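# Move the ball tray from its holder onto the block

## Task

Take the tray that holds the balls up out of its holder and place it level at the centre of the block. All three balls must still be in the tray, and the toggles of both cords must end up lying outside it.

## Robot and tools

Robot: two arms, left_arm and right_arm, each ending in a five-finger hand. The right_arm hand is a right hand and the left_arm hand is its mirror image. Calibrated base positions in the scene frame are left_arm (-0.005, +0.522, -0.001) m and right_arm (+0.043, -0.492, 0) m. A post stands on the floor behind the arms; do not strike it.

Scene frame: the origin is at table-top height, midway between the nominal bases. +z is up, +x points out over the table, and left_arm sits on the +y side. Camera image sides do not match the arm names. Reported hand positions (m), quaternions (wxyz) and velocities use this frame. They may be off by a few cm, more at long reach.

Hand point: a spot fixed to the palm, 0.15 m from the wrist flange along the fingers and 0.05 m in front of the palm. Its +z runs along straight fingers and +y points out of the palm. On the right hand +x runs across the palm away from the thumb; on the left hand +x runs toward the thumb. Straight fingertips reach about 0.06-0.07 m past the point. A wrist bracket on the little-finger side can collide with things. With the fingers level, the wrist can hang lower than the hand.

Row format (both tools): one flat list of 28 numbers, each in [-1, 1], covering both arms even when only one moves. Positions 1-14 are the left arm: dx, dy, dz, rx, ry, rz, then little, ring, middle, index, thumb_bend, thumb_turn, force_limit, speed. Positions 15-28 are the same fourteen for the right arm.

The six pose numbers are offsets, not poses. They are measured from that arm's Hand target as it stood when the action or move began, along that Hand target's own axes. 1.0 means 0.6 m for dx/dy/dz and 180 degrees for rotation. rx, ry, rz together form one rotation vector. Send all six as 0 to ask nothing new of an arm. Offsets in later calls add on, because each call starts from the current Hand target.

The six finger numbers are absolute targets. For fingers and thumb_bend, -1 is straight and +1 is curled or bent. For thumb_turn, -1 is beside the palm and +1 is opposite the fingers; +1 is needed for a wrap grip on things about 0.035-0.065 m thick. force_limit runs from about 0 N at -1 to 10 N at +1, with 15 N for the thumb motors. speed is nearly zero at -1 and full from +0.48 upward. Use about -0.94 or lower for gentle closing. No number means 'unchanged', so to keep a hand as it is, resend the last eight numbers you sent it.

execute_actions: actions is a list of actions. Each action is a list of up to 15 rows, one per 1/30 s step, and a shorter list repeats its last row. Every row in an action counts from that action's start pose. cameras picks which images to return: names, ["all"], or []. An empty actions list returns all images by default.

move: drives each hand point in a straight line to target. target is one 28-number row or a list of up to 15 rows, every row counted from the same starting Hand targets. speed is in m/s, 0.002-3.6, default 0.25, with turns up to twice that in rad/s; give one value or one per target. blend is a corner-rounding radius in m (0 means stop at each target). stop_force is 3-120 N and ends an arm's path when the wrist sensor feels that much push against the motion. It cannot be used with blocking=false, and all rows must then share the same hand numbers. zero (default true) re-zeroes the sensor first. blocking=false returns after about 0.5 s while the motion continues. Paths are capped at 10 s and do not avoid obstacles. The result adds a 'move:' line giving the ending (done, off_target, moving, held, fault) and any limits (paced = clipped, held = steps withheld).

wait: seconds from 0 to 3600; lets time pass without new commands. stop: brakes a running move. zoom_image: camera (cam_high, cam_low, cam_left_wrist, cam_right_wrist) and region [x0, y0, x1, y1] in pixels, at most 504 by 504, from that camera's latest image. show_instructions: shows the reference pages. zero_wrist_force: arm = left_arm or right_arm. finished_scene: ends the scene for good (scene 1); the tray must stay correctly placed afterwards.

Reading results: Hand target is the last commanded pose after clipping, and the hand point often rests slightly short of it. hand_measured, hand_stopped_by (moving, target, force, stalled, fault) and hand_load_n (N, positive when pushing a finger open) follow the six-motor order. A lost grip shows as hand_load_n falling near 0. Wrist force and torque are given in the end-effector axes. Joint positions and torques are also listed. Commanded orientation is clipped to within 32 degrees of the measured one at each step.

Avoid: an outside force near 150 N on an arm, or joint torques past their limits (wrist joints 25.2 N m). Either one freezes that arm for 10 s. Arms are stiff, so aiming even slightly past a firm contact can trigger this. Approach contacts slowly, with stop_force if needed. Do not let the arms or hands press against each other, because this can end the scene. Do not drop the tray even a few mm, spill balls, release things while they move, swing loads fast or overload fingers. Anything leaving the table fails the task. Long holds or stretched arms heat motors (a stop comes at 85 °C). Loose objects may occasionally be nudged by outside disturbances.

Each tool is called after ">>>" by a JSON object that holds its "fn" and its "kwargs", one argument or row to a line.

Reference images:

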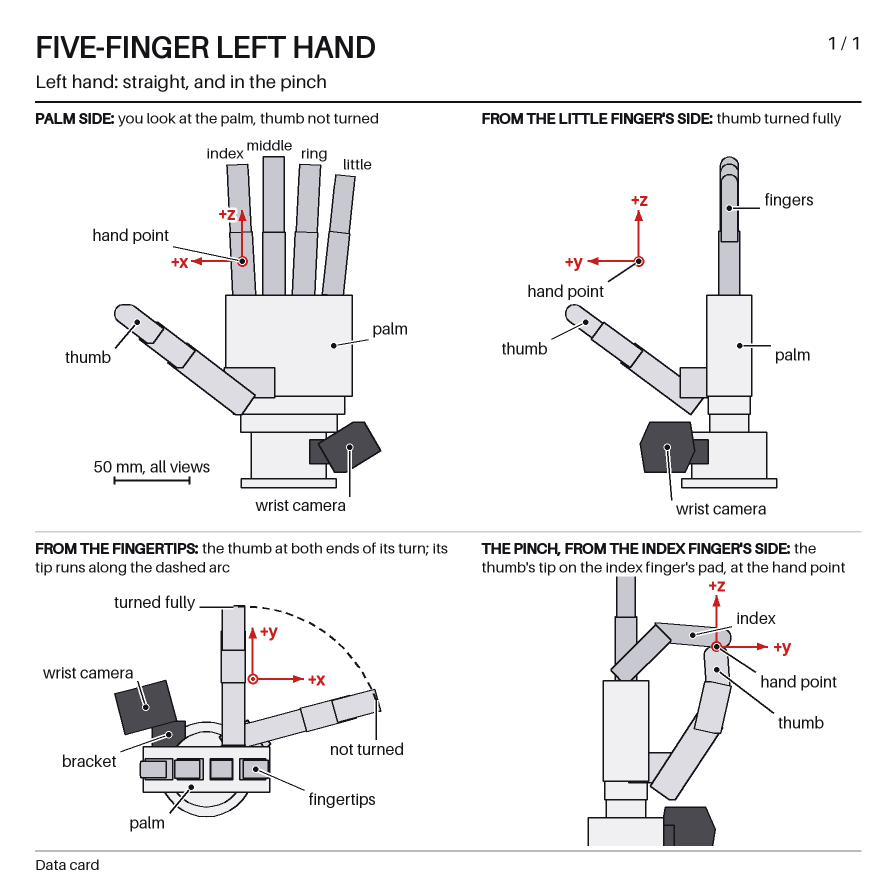

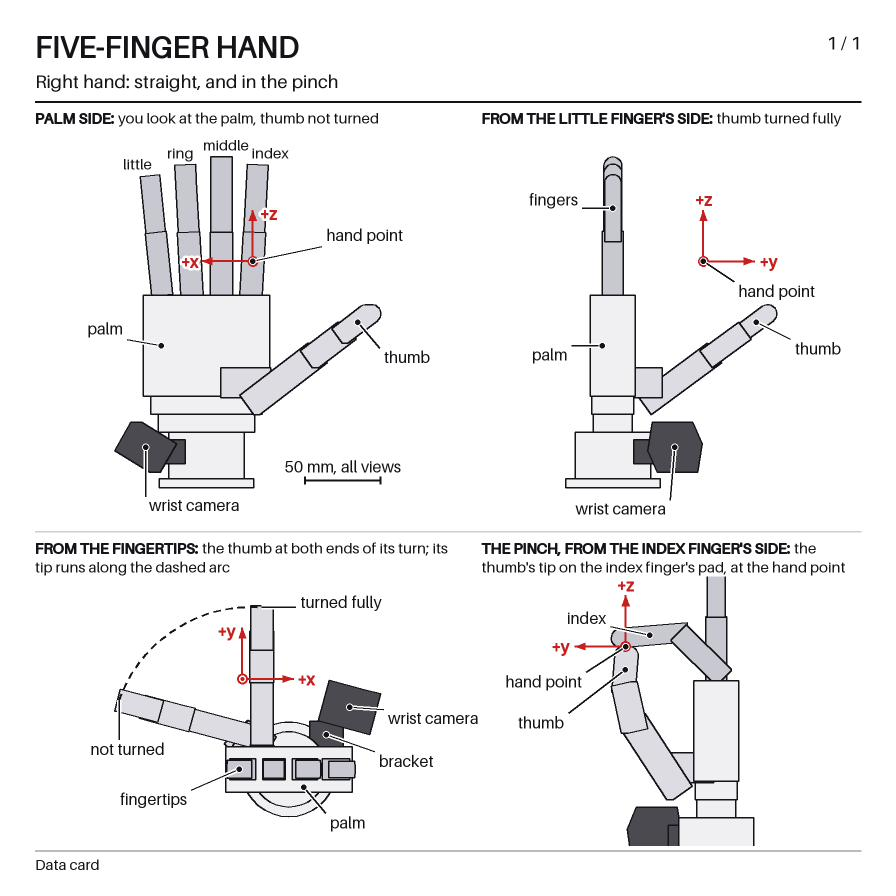

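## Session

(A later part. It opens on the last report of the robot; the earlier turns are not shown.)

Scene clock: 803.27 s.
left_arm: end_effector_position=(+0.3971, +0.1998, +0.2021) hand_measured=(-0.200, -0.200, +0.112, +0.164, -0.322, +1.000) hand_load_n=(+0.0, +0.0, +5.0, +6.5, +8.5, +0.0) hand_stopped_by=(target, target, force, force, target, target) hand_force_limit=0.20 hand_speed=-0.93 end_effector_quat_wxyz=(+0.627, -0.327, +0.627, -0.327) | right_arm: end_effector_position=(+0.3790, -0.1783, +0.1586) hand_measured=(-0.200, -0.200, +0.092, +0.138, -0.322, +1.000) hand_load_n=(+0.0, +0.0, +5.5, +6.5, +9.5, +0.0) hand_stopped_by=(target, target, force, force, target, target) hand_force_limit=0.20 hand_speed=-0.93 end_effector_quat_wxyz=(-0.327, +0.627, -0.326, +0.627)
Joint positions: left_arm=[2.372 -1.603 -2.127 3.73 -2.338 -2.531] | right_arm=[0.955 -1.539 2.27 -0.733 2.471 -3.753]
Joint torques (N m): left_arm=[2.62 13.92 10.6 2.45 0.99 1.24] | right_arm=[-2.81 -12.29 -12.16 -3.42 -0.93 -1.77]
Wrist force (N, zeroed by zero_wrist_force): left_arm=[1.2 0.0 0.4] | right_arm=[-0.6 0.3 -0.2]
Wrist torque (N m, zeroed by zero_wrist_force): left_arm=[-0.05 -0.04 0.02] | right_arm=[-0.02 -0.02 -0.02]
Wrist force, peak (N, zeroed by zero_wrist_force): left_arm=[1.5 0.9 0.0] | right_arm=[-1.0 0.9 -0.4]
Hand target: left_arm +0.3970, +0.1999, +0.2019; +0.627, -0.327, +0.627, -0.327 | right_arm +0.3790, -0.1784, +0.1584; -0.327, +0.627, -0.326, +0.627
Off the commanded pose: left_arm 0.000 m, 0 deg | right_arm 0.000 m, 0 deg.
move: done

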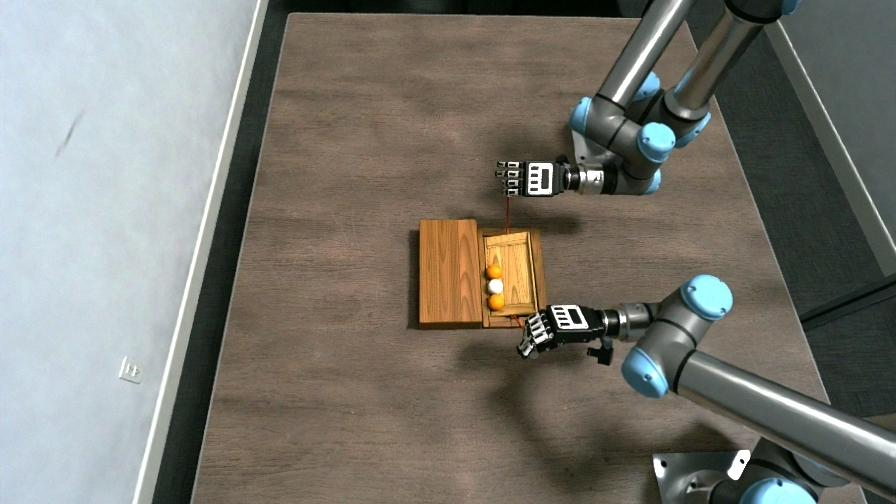

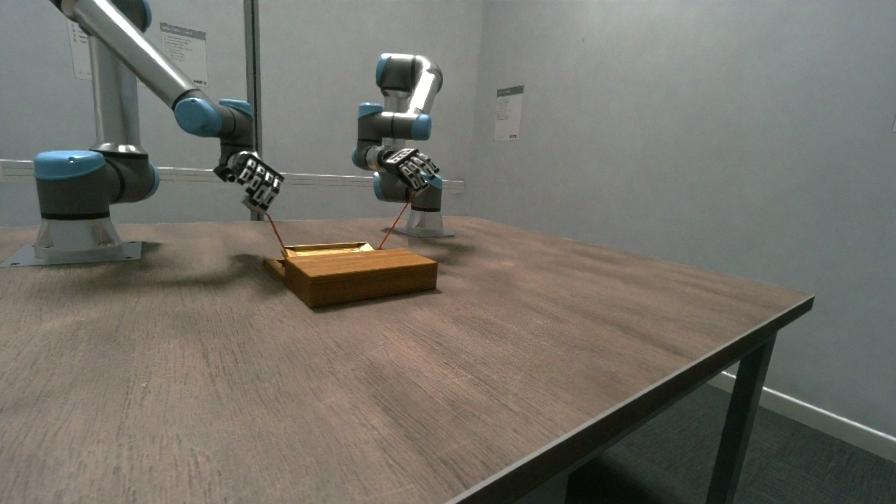

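>>> {"fn": "move", "kwargs": {
  "target": [-0.00478,-0.00683,-0.0117,0,0,0,-0.2,-0.2,0.37,0.38,-0.32,1,0.2,-0.93,0.00478,-0.00683,-0.0092,0,0,0,-0.2,-0.2,0.37,0.38,-0.32,1,0.2,-0.93],
  "speed": 0.02,
  "cameras": ["cam_high","cam_low"]
}}

>>> {"fn": "zoom_image", "kwargs": {
  "camera": "cam_high",
  "region": [400, 190, 600, 370]
}}

>>> {"fn": "zoom_image", "kwargs": {
  "camera": "cam_low",
  "region": [220, 150, 460, 320]
}}

Scene clock: 852.80 s.
left_arm: end_effector_position=(+0.3899, +0.1999, +0.2069) hand_measured=(-0.200, -0.200, +0.112, +0.164, -0.322, +1.000) hand_load_n=(+0.0, +0.0, +5.0, +6.5, +8.5, +0.0) hand_stopped_by=(target, target, force, force, target, target) hand_force_limit=0.20 hand_speed=-0.93 end_effector_quat_wxyz=(+0.627, -0.327, +0.627, -0.326) | right_arm: end_effector_position=(+0.3734, -0.1784, +0.1635) hand_measured=(-0.200, -0.200, +0.092, +0.138, -0.322, +1.000) hand_load_n=(+0.0, +0.0, +5.5, +6.5, +9.5, +0.0) hand_stopped_by=(target, target, force, force, target, target) hand_force_limit=0.20 hand_speed=-0.93 end_effector_quat_wxyz=(-0.327, +0.627, -0.326, +0.627)
Joint positions: left_arm=[2.357 -1.588 -2.128 3.715 -2.353 -2.531] | right_arm=[0.969 -1.553 2.267 -0.716 2.485 -3.753]
Joint torques (N m): left_arm=[9.47 14.44 18.52 2.35 0.84 0.96] | right_arm=[-6.61 -13.39 -23.25 -2.95 -0.63 -2.37]
Wrist force (N, zeroed by zero_wrist_force): left_arm=[1.2 0.4 0.2] | right_arm=[-0.7 0.8 -0.3]
Wrist torque (N m, zeroed by zero_wrist_force): left_arm=[-0.03 -0.01 0.01] | right_arm=[0.03 -0.03 0.01]
Wrist force, peak (N, zeroed by zero_wrist_force): left_arm=[1.8 0.6 0.4] | right_arm=[-0.8 1.1 -0.2]
Hand target: left_arm +0.3900, +0.1999, +0.2069; +0.627, -0.327, +0.627, -0.327 | right_arm +0.3735, -0.1784, +0.1634; -0.327, +0.627, -0.326, +0.627
Off the commanded pose: left_arm 0.000 m, 0 deg | right_arm 0.000 m, 0 deg.
move: done

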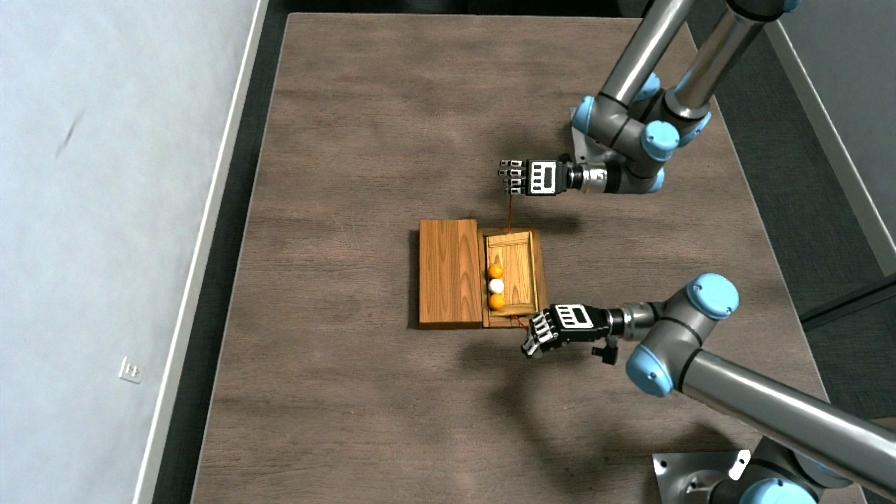

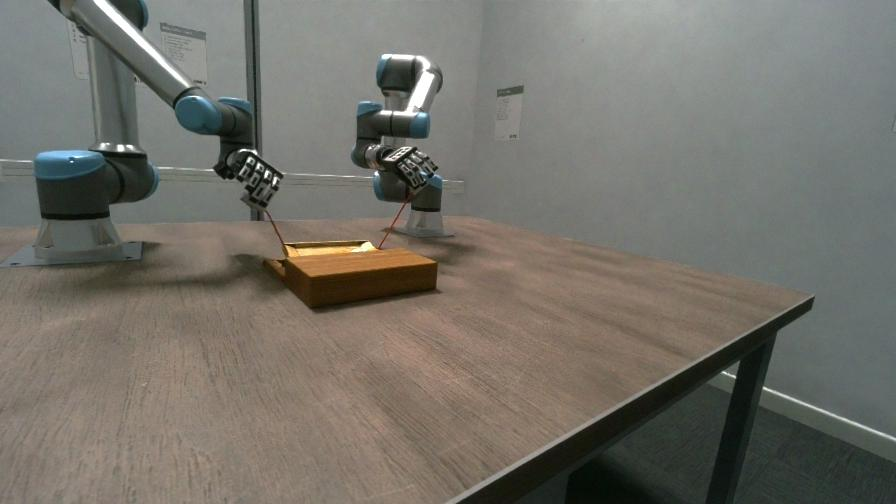

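Scaled by 2.520 from the camera's image (finer frame: 1280x720).

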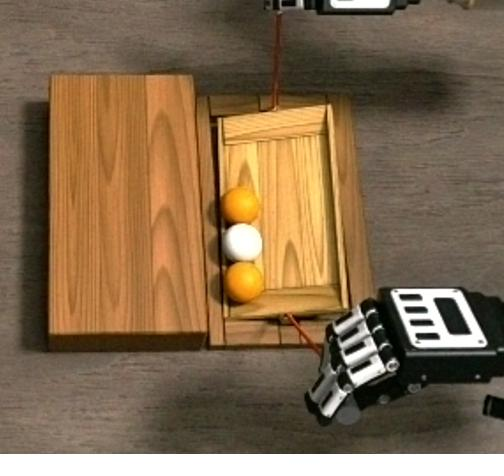

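Scaled by 2.100 from the camera's image (finer frame: 1280x720).

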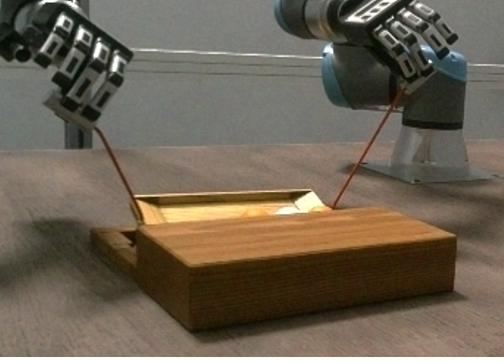

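>>> {"fn": "move", "kwargs": {
  "target": [-0.01435,-0.02048,0,0,0,0,-0.2,-0.2,0.37,0.38,-0.32,1,0.2,-0.93,0.01435,-0.02048,0,0,0,0,-0.2,-0.2,0.37,0.38,-0.32,1,0.2,-0.93],
  "speed": 0.02,
  "cameras": ["cam_high","cam_low","cam_left_wrist","cam_right_wrist"]
}}

>>> {"fn": "zoom_image", "kwargs": {
  "camera": "cam_high",
  "region": [400, 190, 600, 370]
}}

>>> {"fn": "zoom_image", "kwargs": {
  "camera": "cam_low",
  "region": [220, 150, 460, 320]
}}

Scene clock: 862.70 s.
left_arm: end_effector_position=(+0.3901, +0.1998, +0.2221) hand_measured=(-0.200, -0.200, +0.112, +0.164, -0.322, +1.000) hand_load_n=(+0.0, -0.5, +5.0, +6.5, +8.5, +0.0) hand_stopped_by=(target, target, force, force, target, target) hand_force_limit=0.20 hand_speed=-0.93 end_effector_quat_wxyz=(+0.627, -0.327, +0.627, -0.327) | right_arm: end_effector_position=(+0.3735, -0.1784, +0.1786) hand_measured=(-0.200, -0.200, +0.092, +0.138, -0.322, +1.000) hand_load_n=(+0.0, +0.0, +5.5, +6.5, +9.0, +0.0) hand_stopped_by=(target, target, force, force, target, target) hand_force_limit=0.20 hand_speed=-0.93 end_effector_quat_wxyz=(-0.327, +0.627, -0.326, +0.627)
Joint positions: left_arm=[2.357 -1.566 -2.104 3.67 -2.353 -2.531] | right_arm=[0.969 -1.582 2.247 -0.667 2.485 -3.753]
Joint torques (N m): left_arm=[11.54 13.4 8.86 2.6 1.14 1.08] | right_arm=[-6.7 -8.78 -12.07 -3.18 -0.81 -1.08]
Wrist force (N, zeroed by zero_wrist_force): left_arm=[0.9 0.0 0.3] | right_arm=[-0.9 0.0 -0.1]
Wrist torque (N m, zeroed by zero_wrist_force): left_arm=[-0.05 -0.02 0.02] | right_arm=[-0.05 0.00 -0.02]
Wrist force, peak (N, zeroed by zero_wrist_force): left_arm=[1.6 0.6 0.2] | right_arm=[-1.4 0.8 -0.4]
Hand target: left_arm +0.3900, +0.1999, +0.2219; +0.627, -0.327, +0.627, -0.327 | right_arm +0.3735, -0.1784, +0.1784; -0.327, +0.627, -0.326, +0.627
Off the commanded pose: left_arm 0.000 m, 0 deg | right_arm 0.000 m, 0 deg.
move: done
cam_left_wrist: T_world_to_cam=[[-0.02586, -0.75803, 0.6517, 0.01447], [-0.54252, -0.53692, -0.64605, 0.46424], [0.83964, -0.37027, -0.39736, -0.05169]] pos_world=[0.29564, 0.24109, 0.26995]
cam_right_wrist: T_world_to_cam=[[0.01759, -0.74798, -0.66349, -0.01863], [-0.50593, 0.56571, -0.65116, 0.40998], [0.8624, 0.34713, -0.36847, -0.07677]] pos_world=[0.27395, -0.21922, 0.22631]

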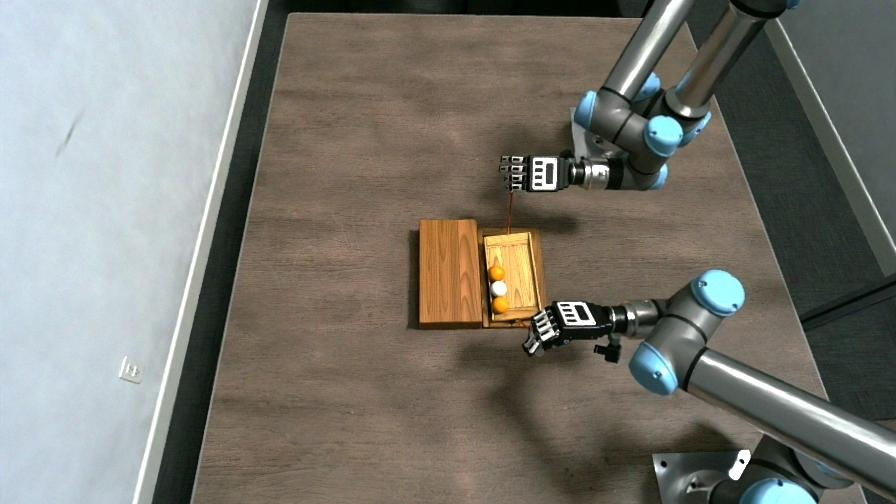

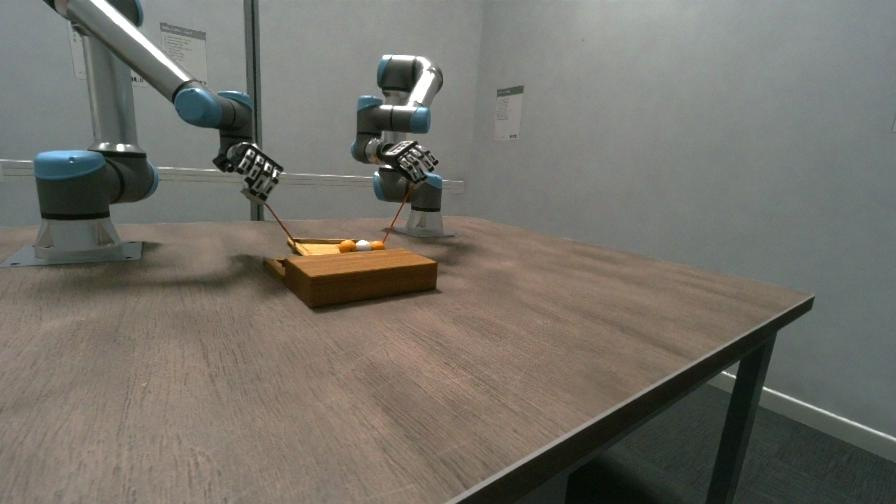

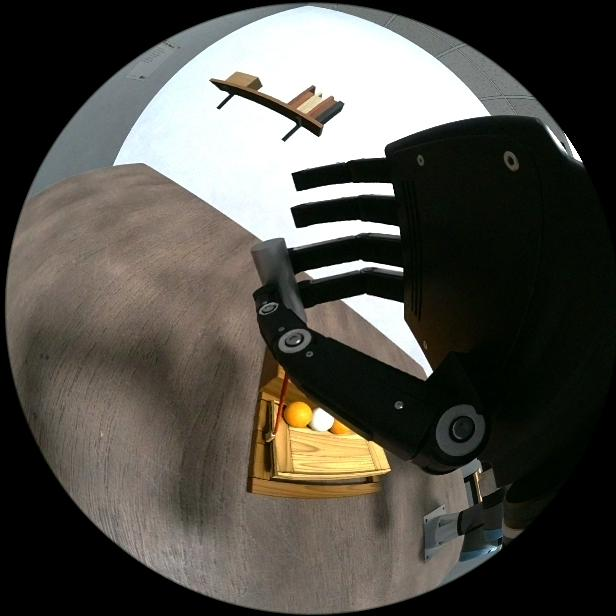

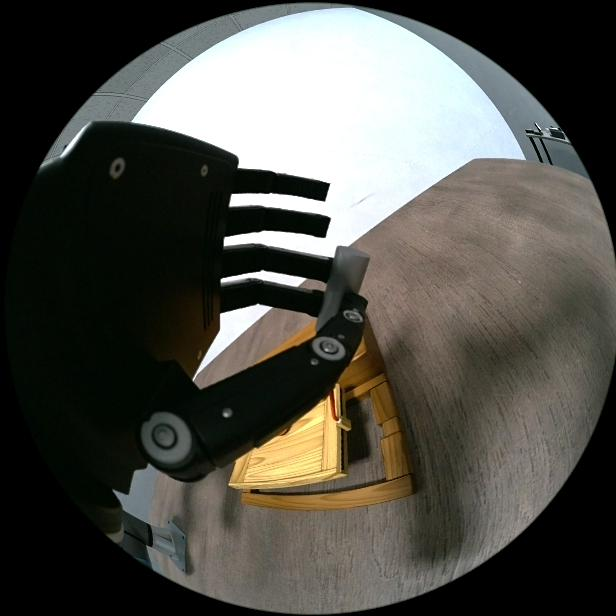

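Scaled by 2.520 from the camera's image (finer frame: 1280x720).

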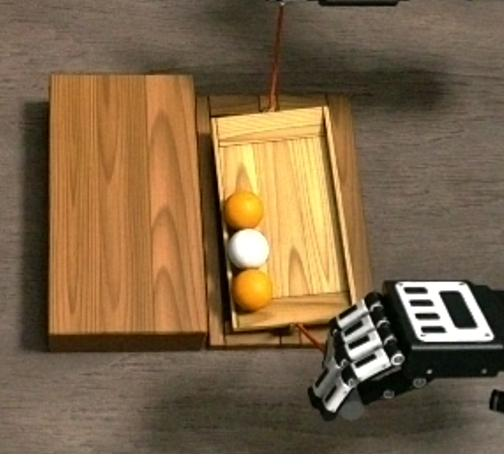

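Scaled by 2.100 from the camera's image (finer frame: 1280x720).

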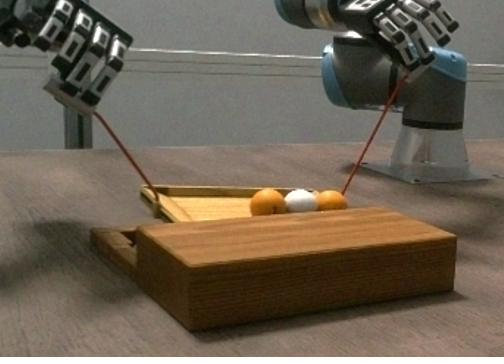

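>>> {"fn": "move", "kwargs": {
  "target": [-0.02392,-0.03413,0,0,0,0,-0.2,-0.2,0.37,0.38,-0.32,1,0.2,-0.93,0.01435,-0.02048,0,0,0,0,-0.2,-0.2,0.37,0.38,-0.32,1,0.2,-0.93],
  "speed": 0.03,
  "cameras": ["cam_high","cam_low"]
}}

>>> {"fn": "zoom_image", "kwargs": {
  "camera": "cam_high",
  "region": [400, 190, 600, 370]
}}

>>> {"fn": "zoom_image", "kwargs": {
  "camera": "cam_low",
  "region": [220, 150, 460, 320]
}}

Scene clock: 889.77 s.
left_arm: end_effector_position=(+0.3901, +0.1998, +0.2472) hand_measured=(-0.200, -0.200, +0.112, +0.164, -0.322, +1.000) hand_load_n=(+0.0, -0.5, +5.0, +6.5, +8.5, +0.5) hand_stopped_by=(target, target, force, force, target, target) hand_force_limit=0.20 hand_speed=-0.93 end_effector_quat_wxyz=(+0.627, -0.327, +0.627, -0.327) | right_arm: end_effector_position=(+0.3735, -0.1784, +0.1936) hand_measured=(-0.200, -0.200, +0.092, +0.138, -0.322, +1.000) hand_load_n=(+0.0, +0.0, +5.5, +6.5, +9.0, +0.0) hand_stopped_by=(target, target, force, force, target, target) hand_force_limit=0.20 hand_speed=-0.93 end_effector_quat_wxyz=(-0.327, +0.627, -0.326, +0.627)
Joint positions: left_arm=[2.357 -1.534 -2.063 3.597 -2.353 -2.531] | right_arm=[0.969 -1.609 2.225 -0.618 2.485 -3.753]
Joint torques (N m): left_arm=[10.95 11.94 5.71 2.68 1.03 0.74] | right_arm=[-6.54 -10.54 -12.72 -2.94 -0.99 -2.4]
Wrist force (N, zeroed by zero_wrist_force): left_arm=[1.2 0.4 0.3] | right_arm=[-1.0 0.7 -0.2]
Wrist torque (N m, zeroed by zero_wrist_force): left_arm=[-0.04 -0.03 0.02] | right_arm=[0.01 -0.01 -0.01]
Wrist force, peak (N, zeroed by zero_wrist_force): left_arm=[1.3 1.0 0.1] | right_arm=[-1.4 0.9 -0.5]
Hand target: left_arm +0.3900, +0.1999, +0.2469; +0.627, -0.327, +0.627, -0.327 | right_arm +0.3734, -0.1784, +0.1934; -0.327, +0.627, -0.326, +0.627
Off the commanded pose: left_arm 0.000 m, 0 deg | right_arm 0.000 m, 0 deg.
move: done

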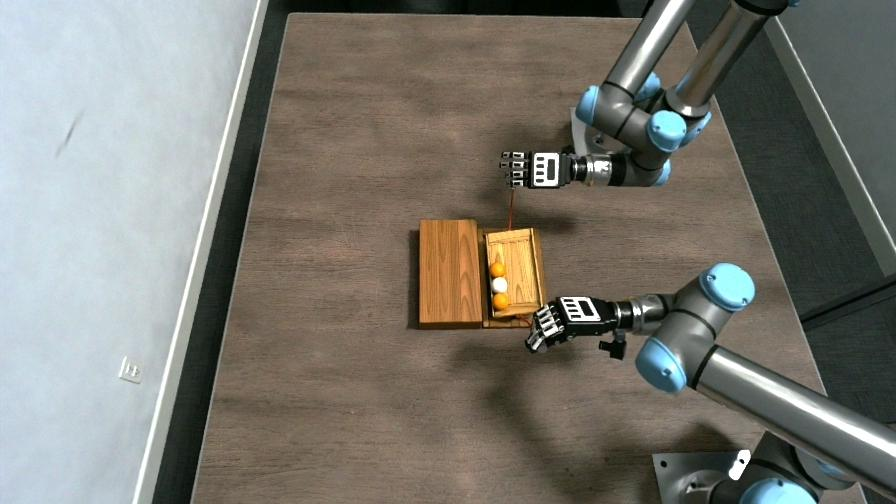

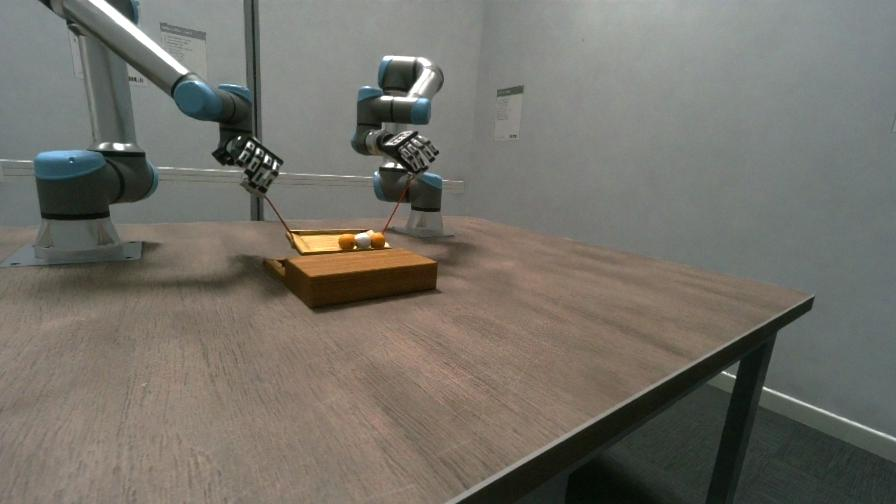

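Scaled by 2.520 from the camera's image (finer frame: 1280x720).

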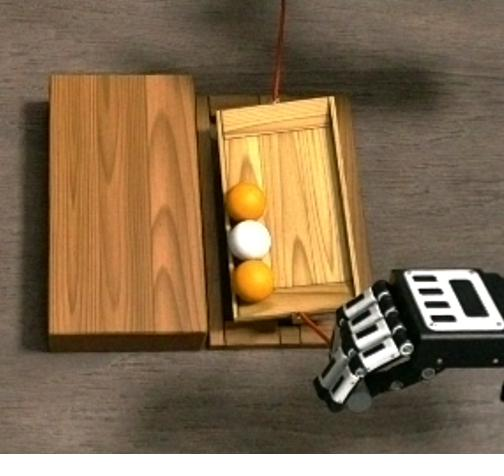

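Scaled by 2.100 from the camera's image (finer frame: 1280x720).

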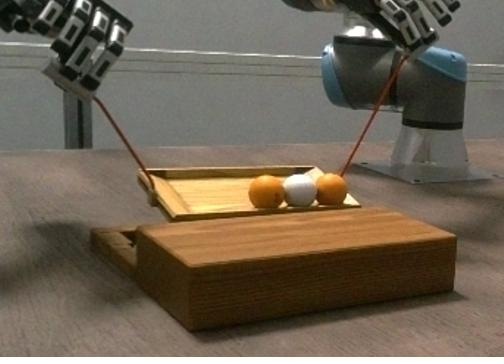

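>>> {"fn": "move", "kwargs": {
  "target": [-0.05549,-0.07917,0,0,0,0,-0.2,-0.2,0.37,0.38,-0.32,1,0.2,-0.93,0.05262,-0.07508,0,0,0,0,-0.2,-0.2,0.37,0.38,-0.32,1,0.2,-0.93],
  "speed": 0.03,
  "cameras": ["cam_high","cam_low"]
}}

>>> {"fn": "zoom_image", "kwargs": {
  "camera": "cam_high",
  "region": [400, 170, 600, 350]
}}

>>> {"fn": "zoom_image", "kwargs": {
  "camera": "cam_low",
  "region": [220, 150, 460, 320]
}}

Scene clock: 920.30 s.
left_arm: end_effector_position=(+0.3901, +0.1999, +0.3052) hand_measured=(-0.200, -0.200, +0.112, +0.164, -0.322, +1.000) hand_load_n=(+0.0, +0.0, +5.0, +6.5, +8.5, +0.0) hand_stopped_by=(target, target, force, force, target, target) hand_force_limit=0.20 hand_speed=-0.93 end_effector_quat_wxyz=(+0.627, -0.327, +0.627, -0.327) end_effector_velocity=(+0.000, +0.001, -0.002) end_effector_angular_velocity=(+0.001, +0.001, +0.002) | right_arm: end_effector_position=(+0.3734, -0.1785, +0.2486) hand_measured=(-0.200, -0.200, +0.092, +0.138, -0.322, +1.000) hand_load_n=(+0.0, +0.0, +5.5, +6.5, +9.0, +0.0) hand_stopped_by=(target, target, force, force, target, target) hand_force_limit=0.20 hand_speed=-0.93 end_effector_quat_wxyz=(-0.327, +0.627, -0.326, +0.627) end_effector_velocity=(+0.000, +0.000, +0.000) end_effector_angular_velocity=(+0.002, -0.002, +0.000)
Joint positions: left_arm=[2.357 -1.479 -1.955 3.434 -2.352 -2.531] | right_arm=[0.969 -1.689 2.135 -0.448 2.485 -3.753]
Joint velocities: left_arm=[0.001 0 -0.005 0.004 -0.001 0] | right_arm=[0.001 0 0.002 -0.005 0.001 -0.001]
Joint torques (N m): left_arm=[11.8 11.34 8.44 2.94 1.11 0.74] | right_arm=[-7.39 -6.92 -10.29 -3.74 -1.49 0.59]
Wrist force (N, zeroed by zero_wrist_force): left_arm=[1.1 0.1 0.1] | right_arm=[-1.1 0.5 -0.5]
Wrist torque (N m, zeroed by zero_wrist_force): left_arm=[-0.04 -0.05 0.02] | right_arm=[0.02 0.04 0.01]
Wrist force, peak (N, zeroed by zero_wrist_force): left_arm=[1.5 0.6 0.3] | right_arm=[-1.3 0.9 -0.9]
Hand target: left_arm +0.3901, +0.1999, +0.3049; +0.627, -0.327, +0.627, -0.327 | right_arm +0.3734, -0.1785, +0.2484; -0.327, +0.627, -0.326, +0.627
Off the commanded pose: left_arm 0.000 m, 0 deg | right_arm 0.000 m, 0 deg.
move: done

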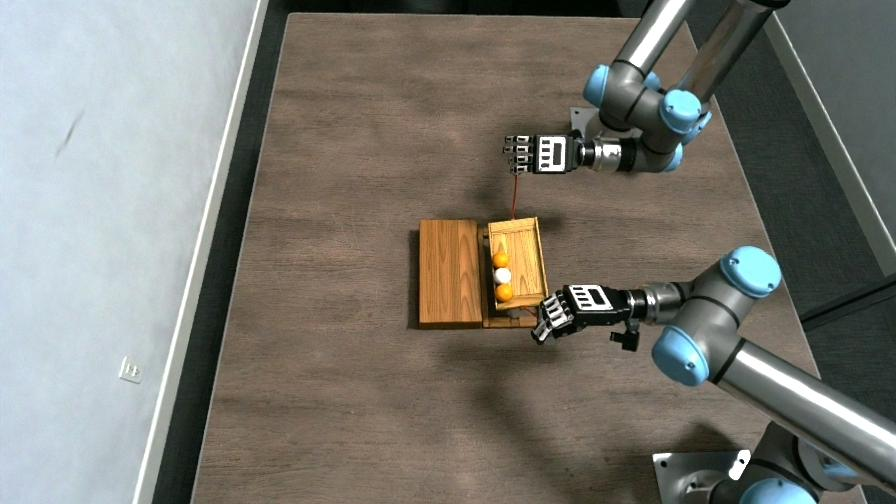

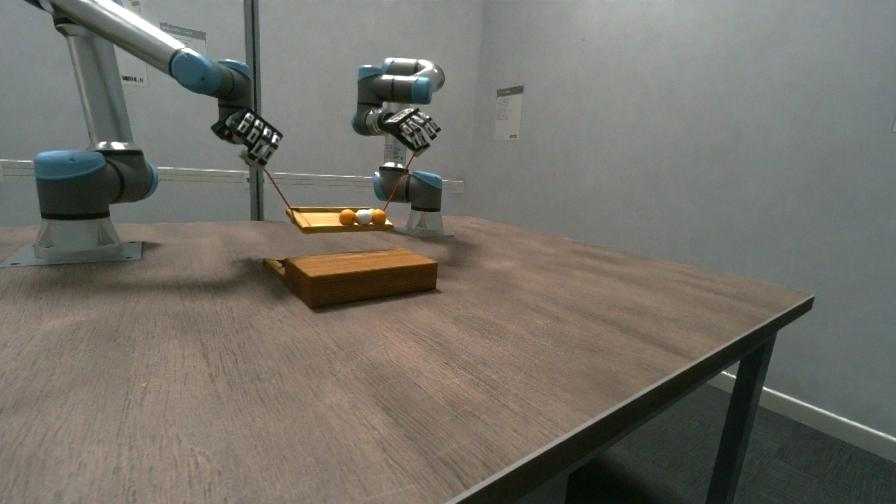

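Scaled by 2.520 from the camera's image (finer frame: 1280x720).

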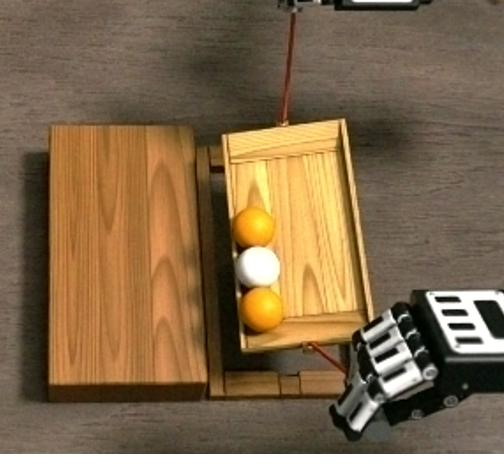

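Scaled by 2.100 from the camera's image (finer frame: 1280x720).

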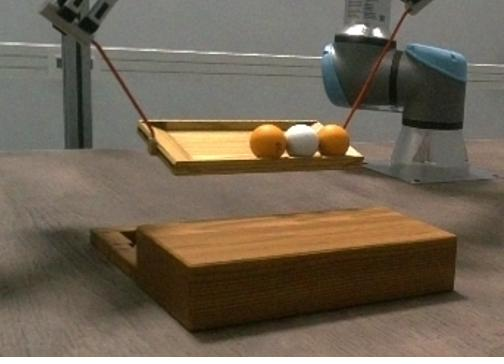

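>>> {"fn": "move", "kwargs": {
  "target": [0.02457,-0.01722,0.25833,0,0,0,-0.2,-0.2,0.37,0.38,-0.32,1,0.2,-0.93,0.02457,0.01722,0.25833,0,0,0,-0.2,-0.2,0.37,0.38,-0.32,1,0.2,-0.93],
  "speed": 0.03,
  "cameras": ["cam_high","cam_low"]
}}

>>> {"fn": "zoom_image", "kwargs": {
  "camera": "cam_high",
  "region": [360, 170, 560, 350]
}}

>>> {"fn": "zoom_image", "kwargs": {
  "camera": "cam_low",
  "region": [220, 120, 500, 320]
}}

Scene clock: 960.30 s.
left_arm: end_effector_position=(+0.5452, +0.1820, +0.3050) hand_measured=(-0.200, -0.200, +0.112, +0.164, -0.322, +1.000) hand_load_n=(+0.0, +0.0, +5.0, +6.5, +8.5, +0.0) hand_stopped_by=(target, target, force, force, target, target) hand_force_limit=0.20 hand_speed=-0.93 end_effector_quat_wxyz=(+0.627, -0.327, +0.627, -0.327) end_effector_velocity=(-0.002, +0.001, -0.002) end_effector_angular_velocity=(+0.002, +0.002, +0.002) | right_arm: end_effector_position=(+0.5285, -0.1962, +0.2485) hand_measured=(-0.200, -0.200, +0.092, +0.138, -0.322, +1.000) hand_load_n=(+0.0, +0.0, +5.5, +6.5, +9.5, +0.0) hand_stopped_by=(target, target, force, force, target, target) hand_force_limit=0.20 hand_speed=-0.93 end_effector_quat_wxyz=(-0.327, +0.627, -0.326, +0.627)
Joint positions: left_arm=[2.571 -1.724 -1.702 3.426 -2.139 -2.531] | right_arm=[0.613 -1.552 2.006 -0.455 2.129 -3.752]
Joint velocities: left_arm=[-0.001 0.002 -0.005 0 -0.002 0] | right_arm=[within noise]
Joint torques (N m): left_arm=[-6.85 35.63 7.86 0.62 -1.12 2.11] | right_arm=[7.31 -33.08 -11.77 -0.21 2.19 2.79]
Wrist force (N, zeroed by zero_wrist_force): left_arm=[1.2 0.2 0.5] | right_arm=[-0.7 0.3 -0.7]
Wrist torque (N m, zeroed by zero_wrist_force): left_arm=[-0.05 -0.05 0.01] | right_arm=[0.00 -0.04 -0.01]
Wrist force, peak (N, zeroed by zero_wrist_force): left_arm=[1.7 0.5 0.1] | right_arm=[-1.6 0.9 -0.6]
Hand target: left_arm +0.5451, +0.1819, +0.3049; +0.627, -0.327, +0.627, -0.327 | right_arm +0.5284, -0.1963, +0.2485; -0.327, +0.627, -0.326, +0.627
Off the commanded pose: left_arm 0.000 m, 0 deg | right_arm 0.000 m, 0 deg.
move: done

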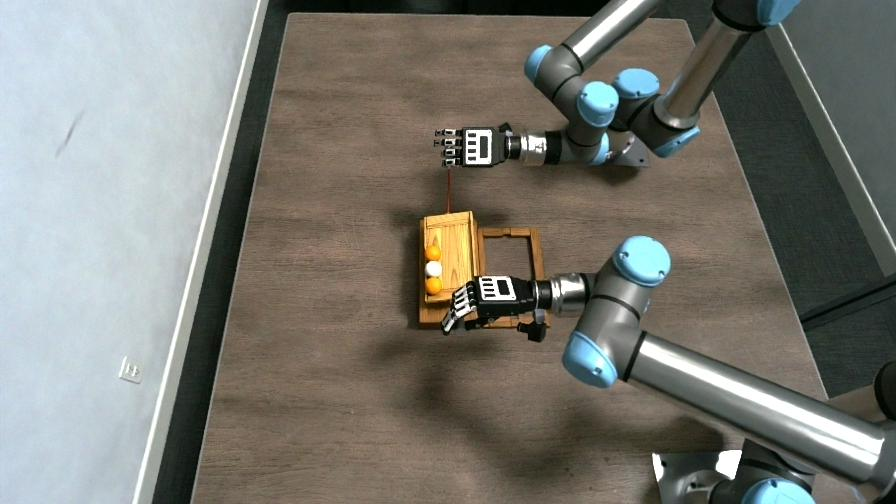

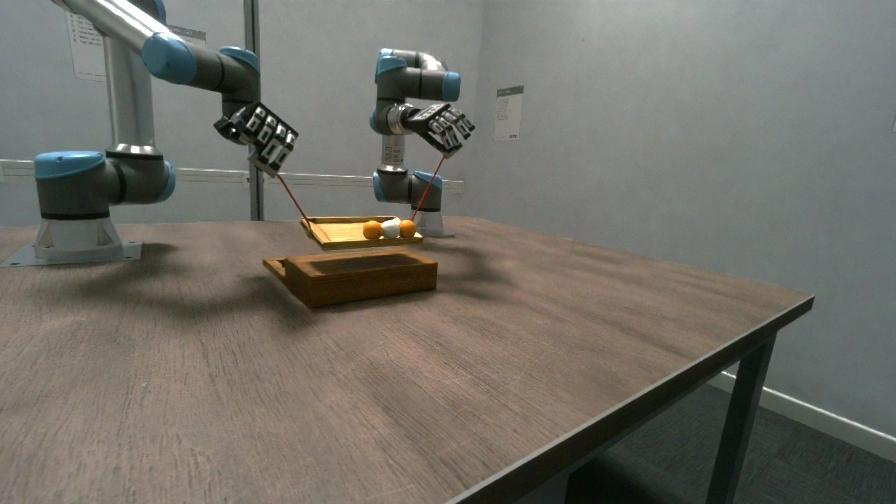

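Scaled by 2.520 from the camera's image (finer frame: 1280x720).

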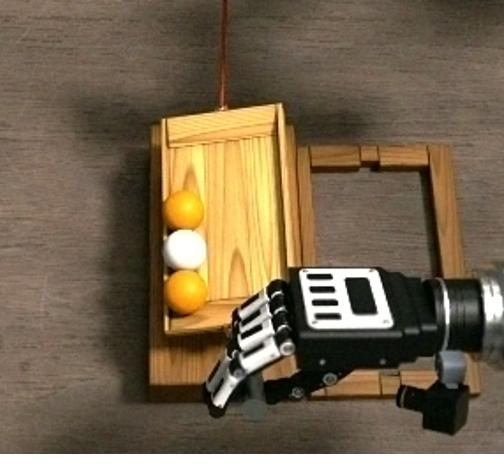

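Scaled by 1.800 from the camera's image (finer frame: 1280x720).

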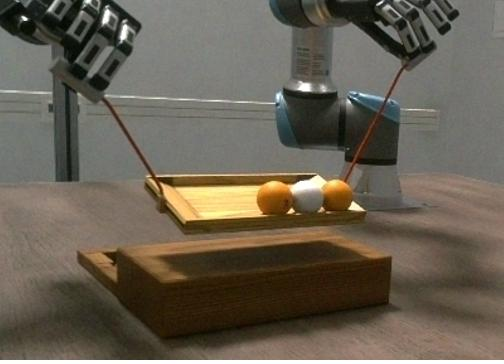

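>>> {"fn": "zoom_image", "kwargs": {
  "camera": "cam_high",
  "region": [410, 200, 490, 320]
}}

>>> {"fn": "zoom_image", "kwargs": {
  "camera": "cam_low",
  "region": [290, 190, 440, 290]
}}

Scaled by 4.200 from the camera's image (finer frame: 1280x720).

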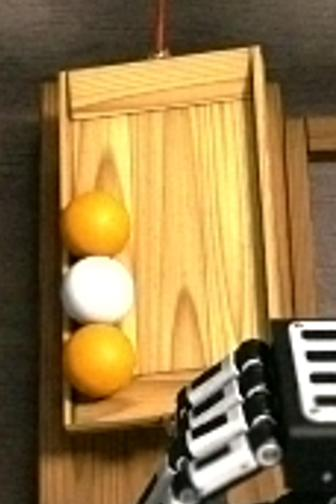

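Scaled by 3.360 from the camera's image (finer frame: 1280x720).

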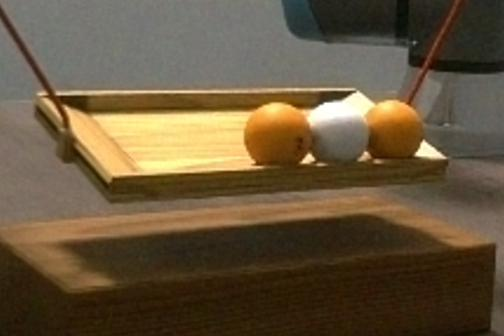

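>>> {"fn": "move", "kwargs": {
  "target": [0.02392,0.0443,0.00667,0,0,0,-0.2,-0.2,0.37,0.38,-0.32,1,0.2,-0.93,-0.03348,0.0376,0.00667,0,0,0,-0.2,-0.2,0.37,0.38,-0.32,1,0.2,-0.93],
  "speed": 0.02,
  "cameras": ["cam_high","cam_low"]
}}

>>> {"fn": "zoom_image", "kwargs": {
  "camera": "cam_high",
  "region": [410, 210, 490, 330]
}}

>>> {"fn": "zoom_image", "kwargs": {
  "camera": "cam_low",
  "region": [290, 200, 440, 300]
}}

Scene clock: 1029.07 s.
left_arm: end_effector_position=(+0.5491, +0.1854, +0.2747) hand_measured=(-0.200, -0.200, +0.112, +0.164, -0.322, +1.000) hand_load_n=(+0.0, +0.0, +5.0, +6.5, +8.5, +0.0) hand_stopped_by=(target, target, force, force, target, target) hand_force_limit=0.20 hand_speed=-0.93 end_effector_quat_wxyz=(+0.627, -0.327, +0.627, -0.326) | right_arm: end_effector_position=(+0.5324, -0.1927, +0.2183) hand_measured=(-0.200, -0.200, +0.092, +0.138, -0.322, +1.000) hand_load_n=(+0.0, +0.0, +5.5, +6.5, +9.0, +0.0) hand_stopped_by=(target, target, force, force, target, target) hand_force_limit=0.20 hand_speed=-0.93 end_effector_quat_wxyz=(-0.327, +0.627, -0.326, +0.627)
Joint positions: left_arm=[2.582 -1.747 -1.757 3.503 -2.128 -2.531] | right_arm=[0.616 -1.502 2.04 -0.54 2.132 -3.752]
Joint torques (N m): left_arm=[6.36 35.37 26.76 -0.47 0.23 -1.54] | right_arm=[5.67 -35.02 -23.7 -0.23 2.01 2.45]
Wrist force (N, zeroed by zero_wrist_force): left_arm=[1.4 0.5 0.4] | right_arm=[-1.2 0.6 -0.8]
Wrist torque (N m, zeroed by zero_wrist_force): left_arm=[-0.07 -0.06 0.02] | right_arm=[0.02 0.02 -0.01]
Wrist force, peak (N, zeroed by zero_wrist_force): left_arm=[1.6 0.6 0.3] | right_arm=[-1.2 1.1 -0.9]
Hand target: left_arm +0.5490, +0.1854, +0.2749; +0.627, -0.327, +0.627, -0.327 | right_arm +0.5324, -0.1927, +0.2185; -0.327, +0.627, -0.326, +0.627
Off the commanded pose: left_arm 0.000 m, 0 deg | right_arm 0.000 m, 0 deg.
move: done

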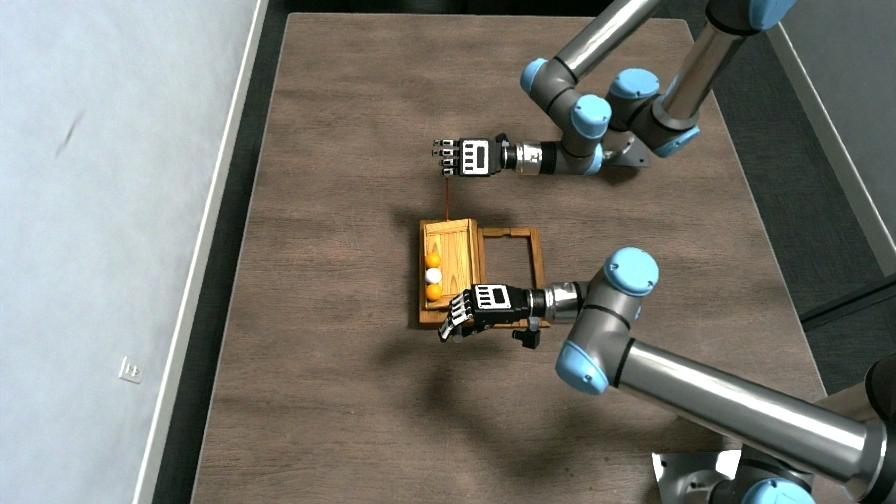

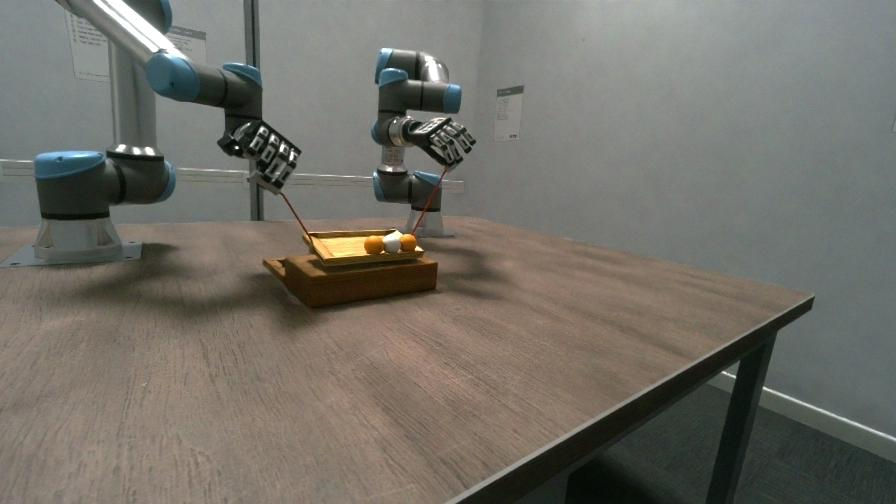

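Scaled by 4.200 from the camera's image (finer frame: 1280x720).

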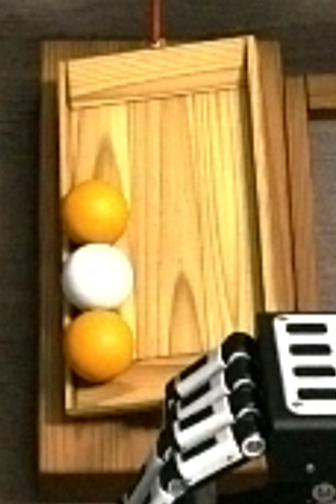

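Scaled by 3.360 from the camera's image (finer frame: 1280x720).

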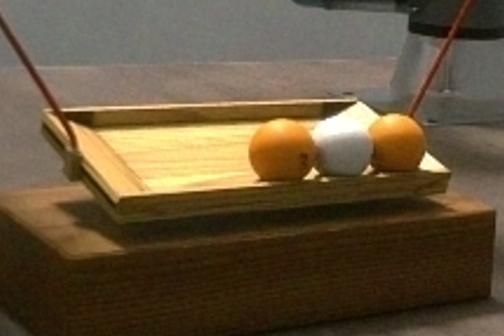

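>>> {"fn": "move", "kwargs": {
  "target": [0.01285,0.01543,0.00417,0,0,0,-0.2,-0.2,0.37,0.38,-0.32,1,0.2,-0.93,-0.01012,0.01733,0.00417,0,0,0,-0.2,-0.2,0.37,0.38,-0.32,1,0.2,-0.93],
  "speed": 0.01,
  "cameras": ["cam_high","cam_low"]
}}

>>> {"fn": "zoom_image", "kwargs": {
  "camera": "cam_low",
  "region": [290, 200, 440, 300]
}}

Scene clock: 1058.37 s.
left_arm: end_effector_position=(+0.5516, +0.1844, +0.2628) hand_measured=(-0.200, -0.200, +0.112, +0.164, -0.322, +1.000) hand_load_n=(+0.0, +0.0, +5.0, +6.5, +9.0, +0.0) hand_stopped_by=(target, target, force, force, target, target) hand_force_limit=0.20 hand_speed=-0.93 end_effector_quat_wxyz=(+0.627, -0.327, +0.627, -0.327) | right_arm: end_effector_position=(+0.5350, -0.1937, +0.2064) hand_measured=(-0.200, -0.200, +0.092, +0.138, -0.322, +1.000) hand_load_n=(+0.0, -0.5, +5.5, +6.5, +9.5, +0.0) hand_stopped_by=(target, target, force, force, target, target) hand_force_limit=0.20 hand_speed=-0.93 end_effector_quat_wxyz=(-0.327, +0.627, -0.326, +0.627)
Joint positions: left_arm=[2.583 -1.763 -1.77 3.532 -2.127 -2.531] | right_arm=[0.61 -1.483 2.056 -0.574 2.126 -3.752]
Joint torques (N m): left_arm=[10.59 34.13 12.79 0.36 0.99 1.52] | right_arm=[-3.98 -27.9 -18.32 -0.86 -0.98 -0.91]
Wrist force (N, zeroed by zero_wrist_force): left_arm=[1.2 0.1 0.5] | right_arm=[-1.0 0.4 -0.2]
Wrist torque (N m, zeroed by zero_wrist_force): left_arm=[-0.09 -0.05 0.01] | right_arm=[-0.01 0.00 -0.01]
Wrist force, peak (N, zeroed by zero_wrist_force): left_arm=[1.6 0.5 0.4] | right_arm=[-1.7 1.0 -0.6]
Hand target: left_arm +0.5515, +0.1844, +0.2629; +0.627, -0.327, +0.627, -0.327 | right_arm +0.5350, -0.1937, +0.2065; -0.327, +0.627, -0.326, +0.627
Off the commanded pose: left_arm 0.000 m, 0 deg | right_arm 0.000 m, 0 deg.
move: done

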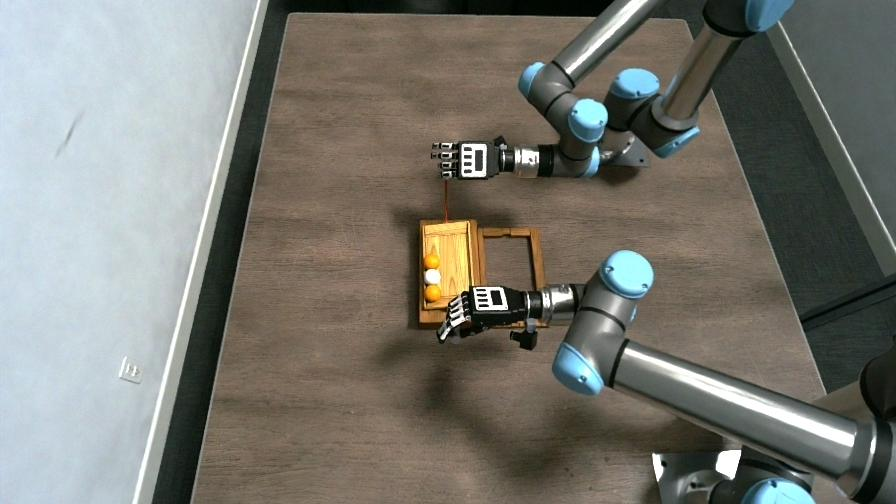

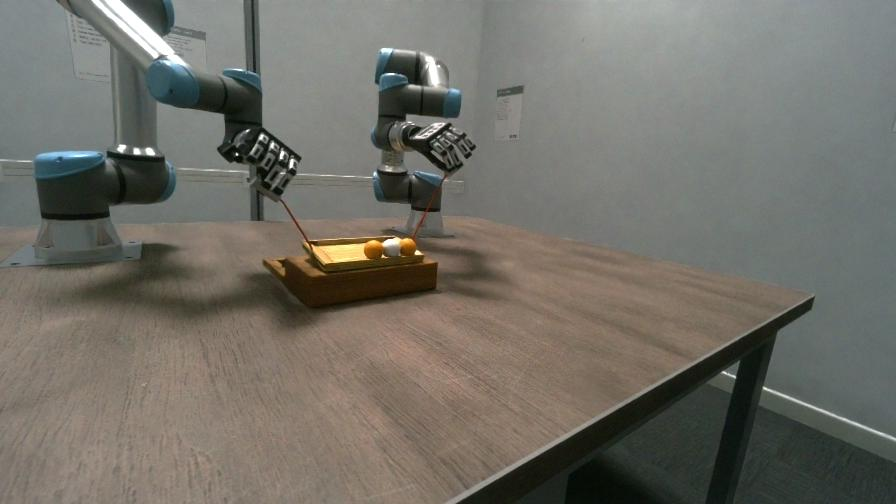

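Scaled by 3.360 from the camera's image (finer frame: 1280x720).

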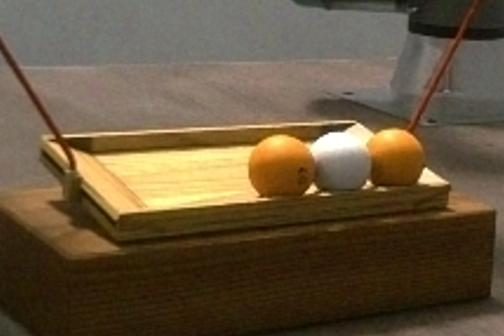

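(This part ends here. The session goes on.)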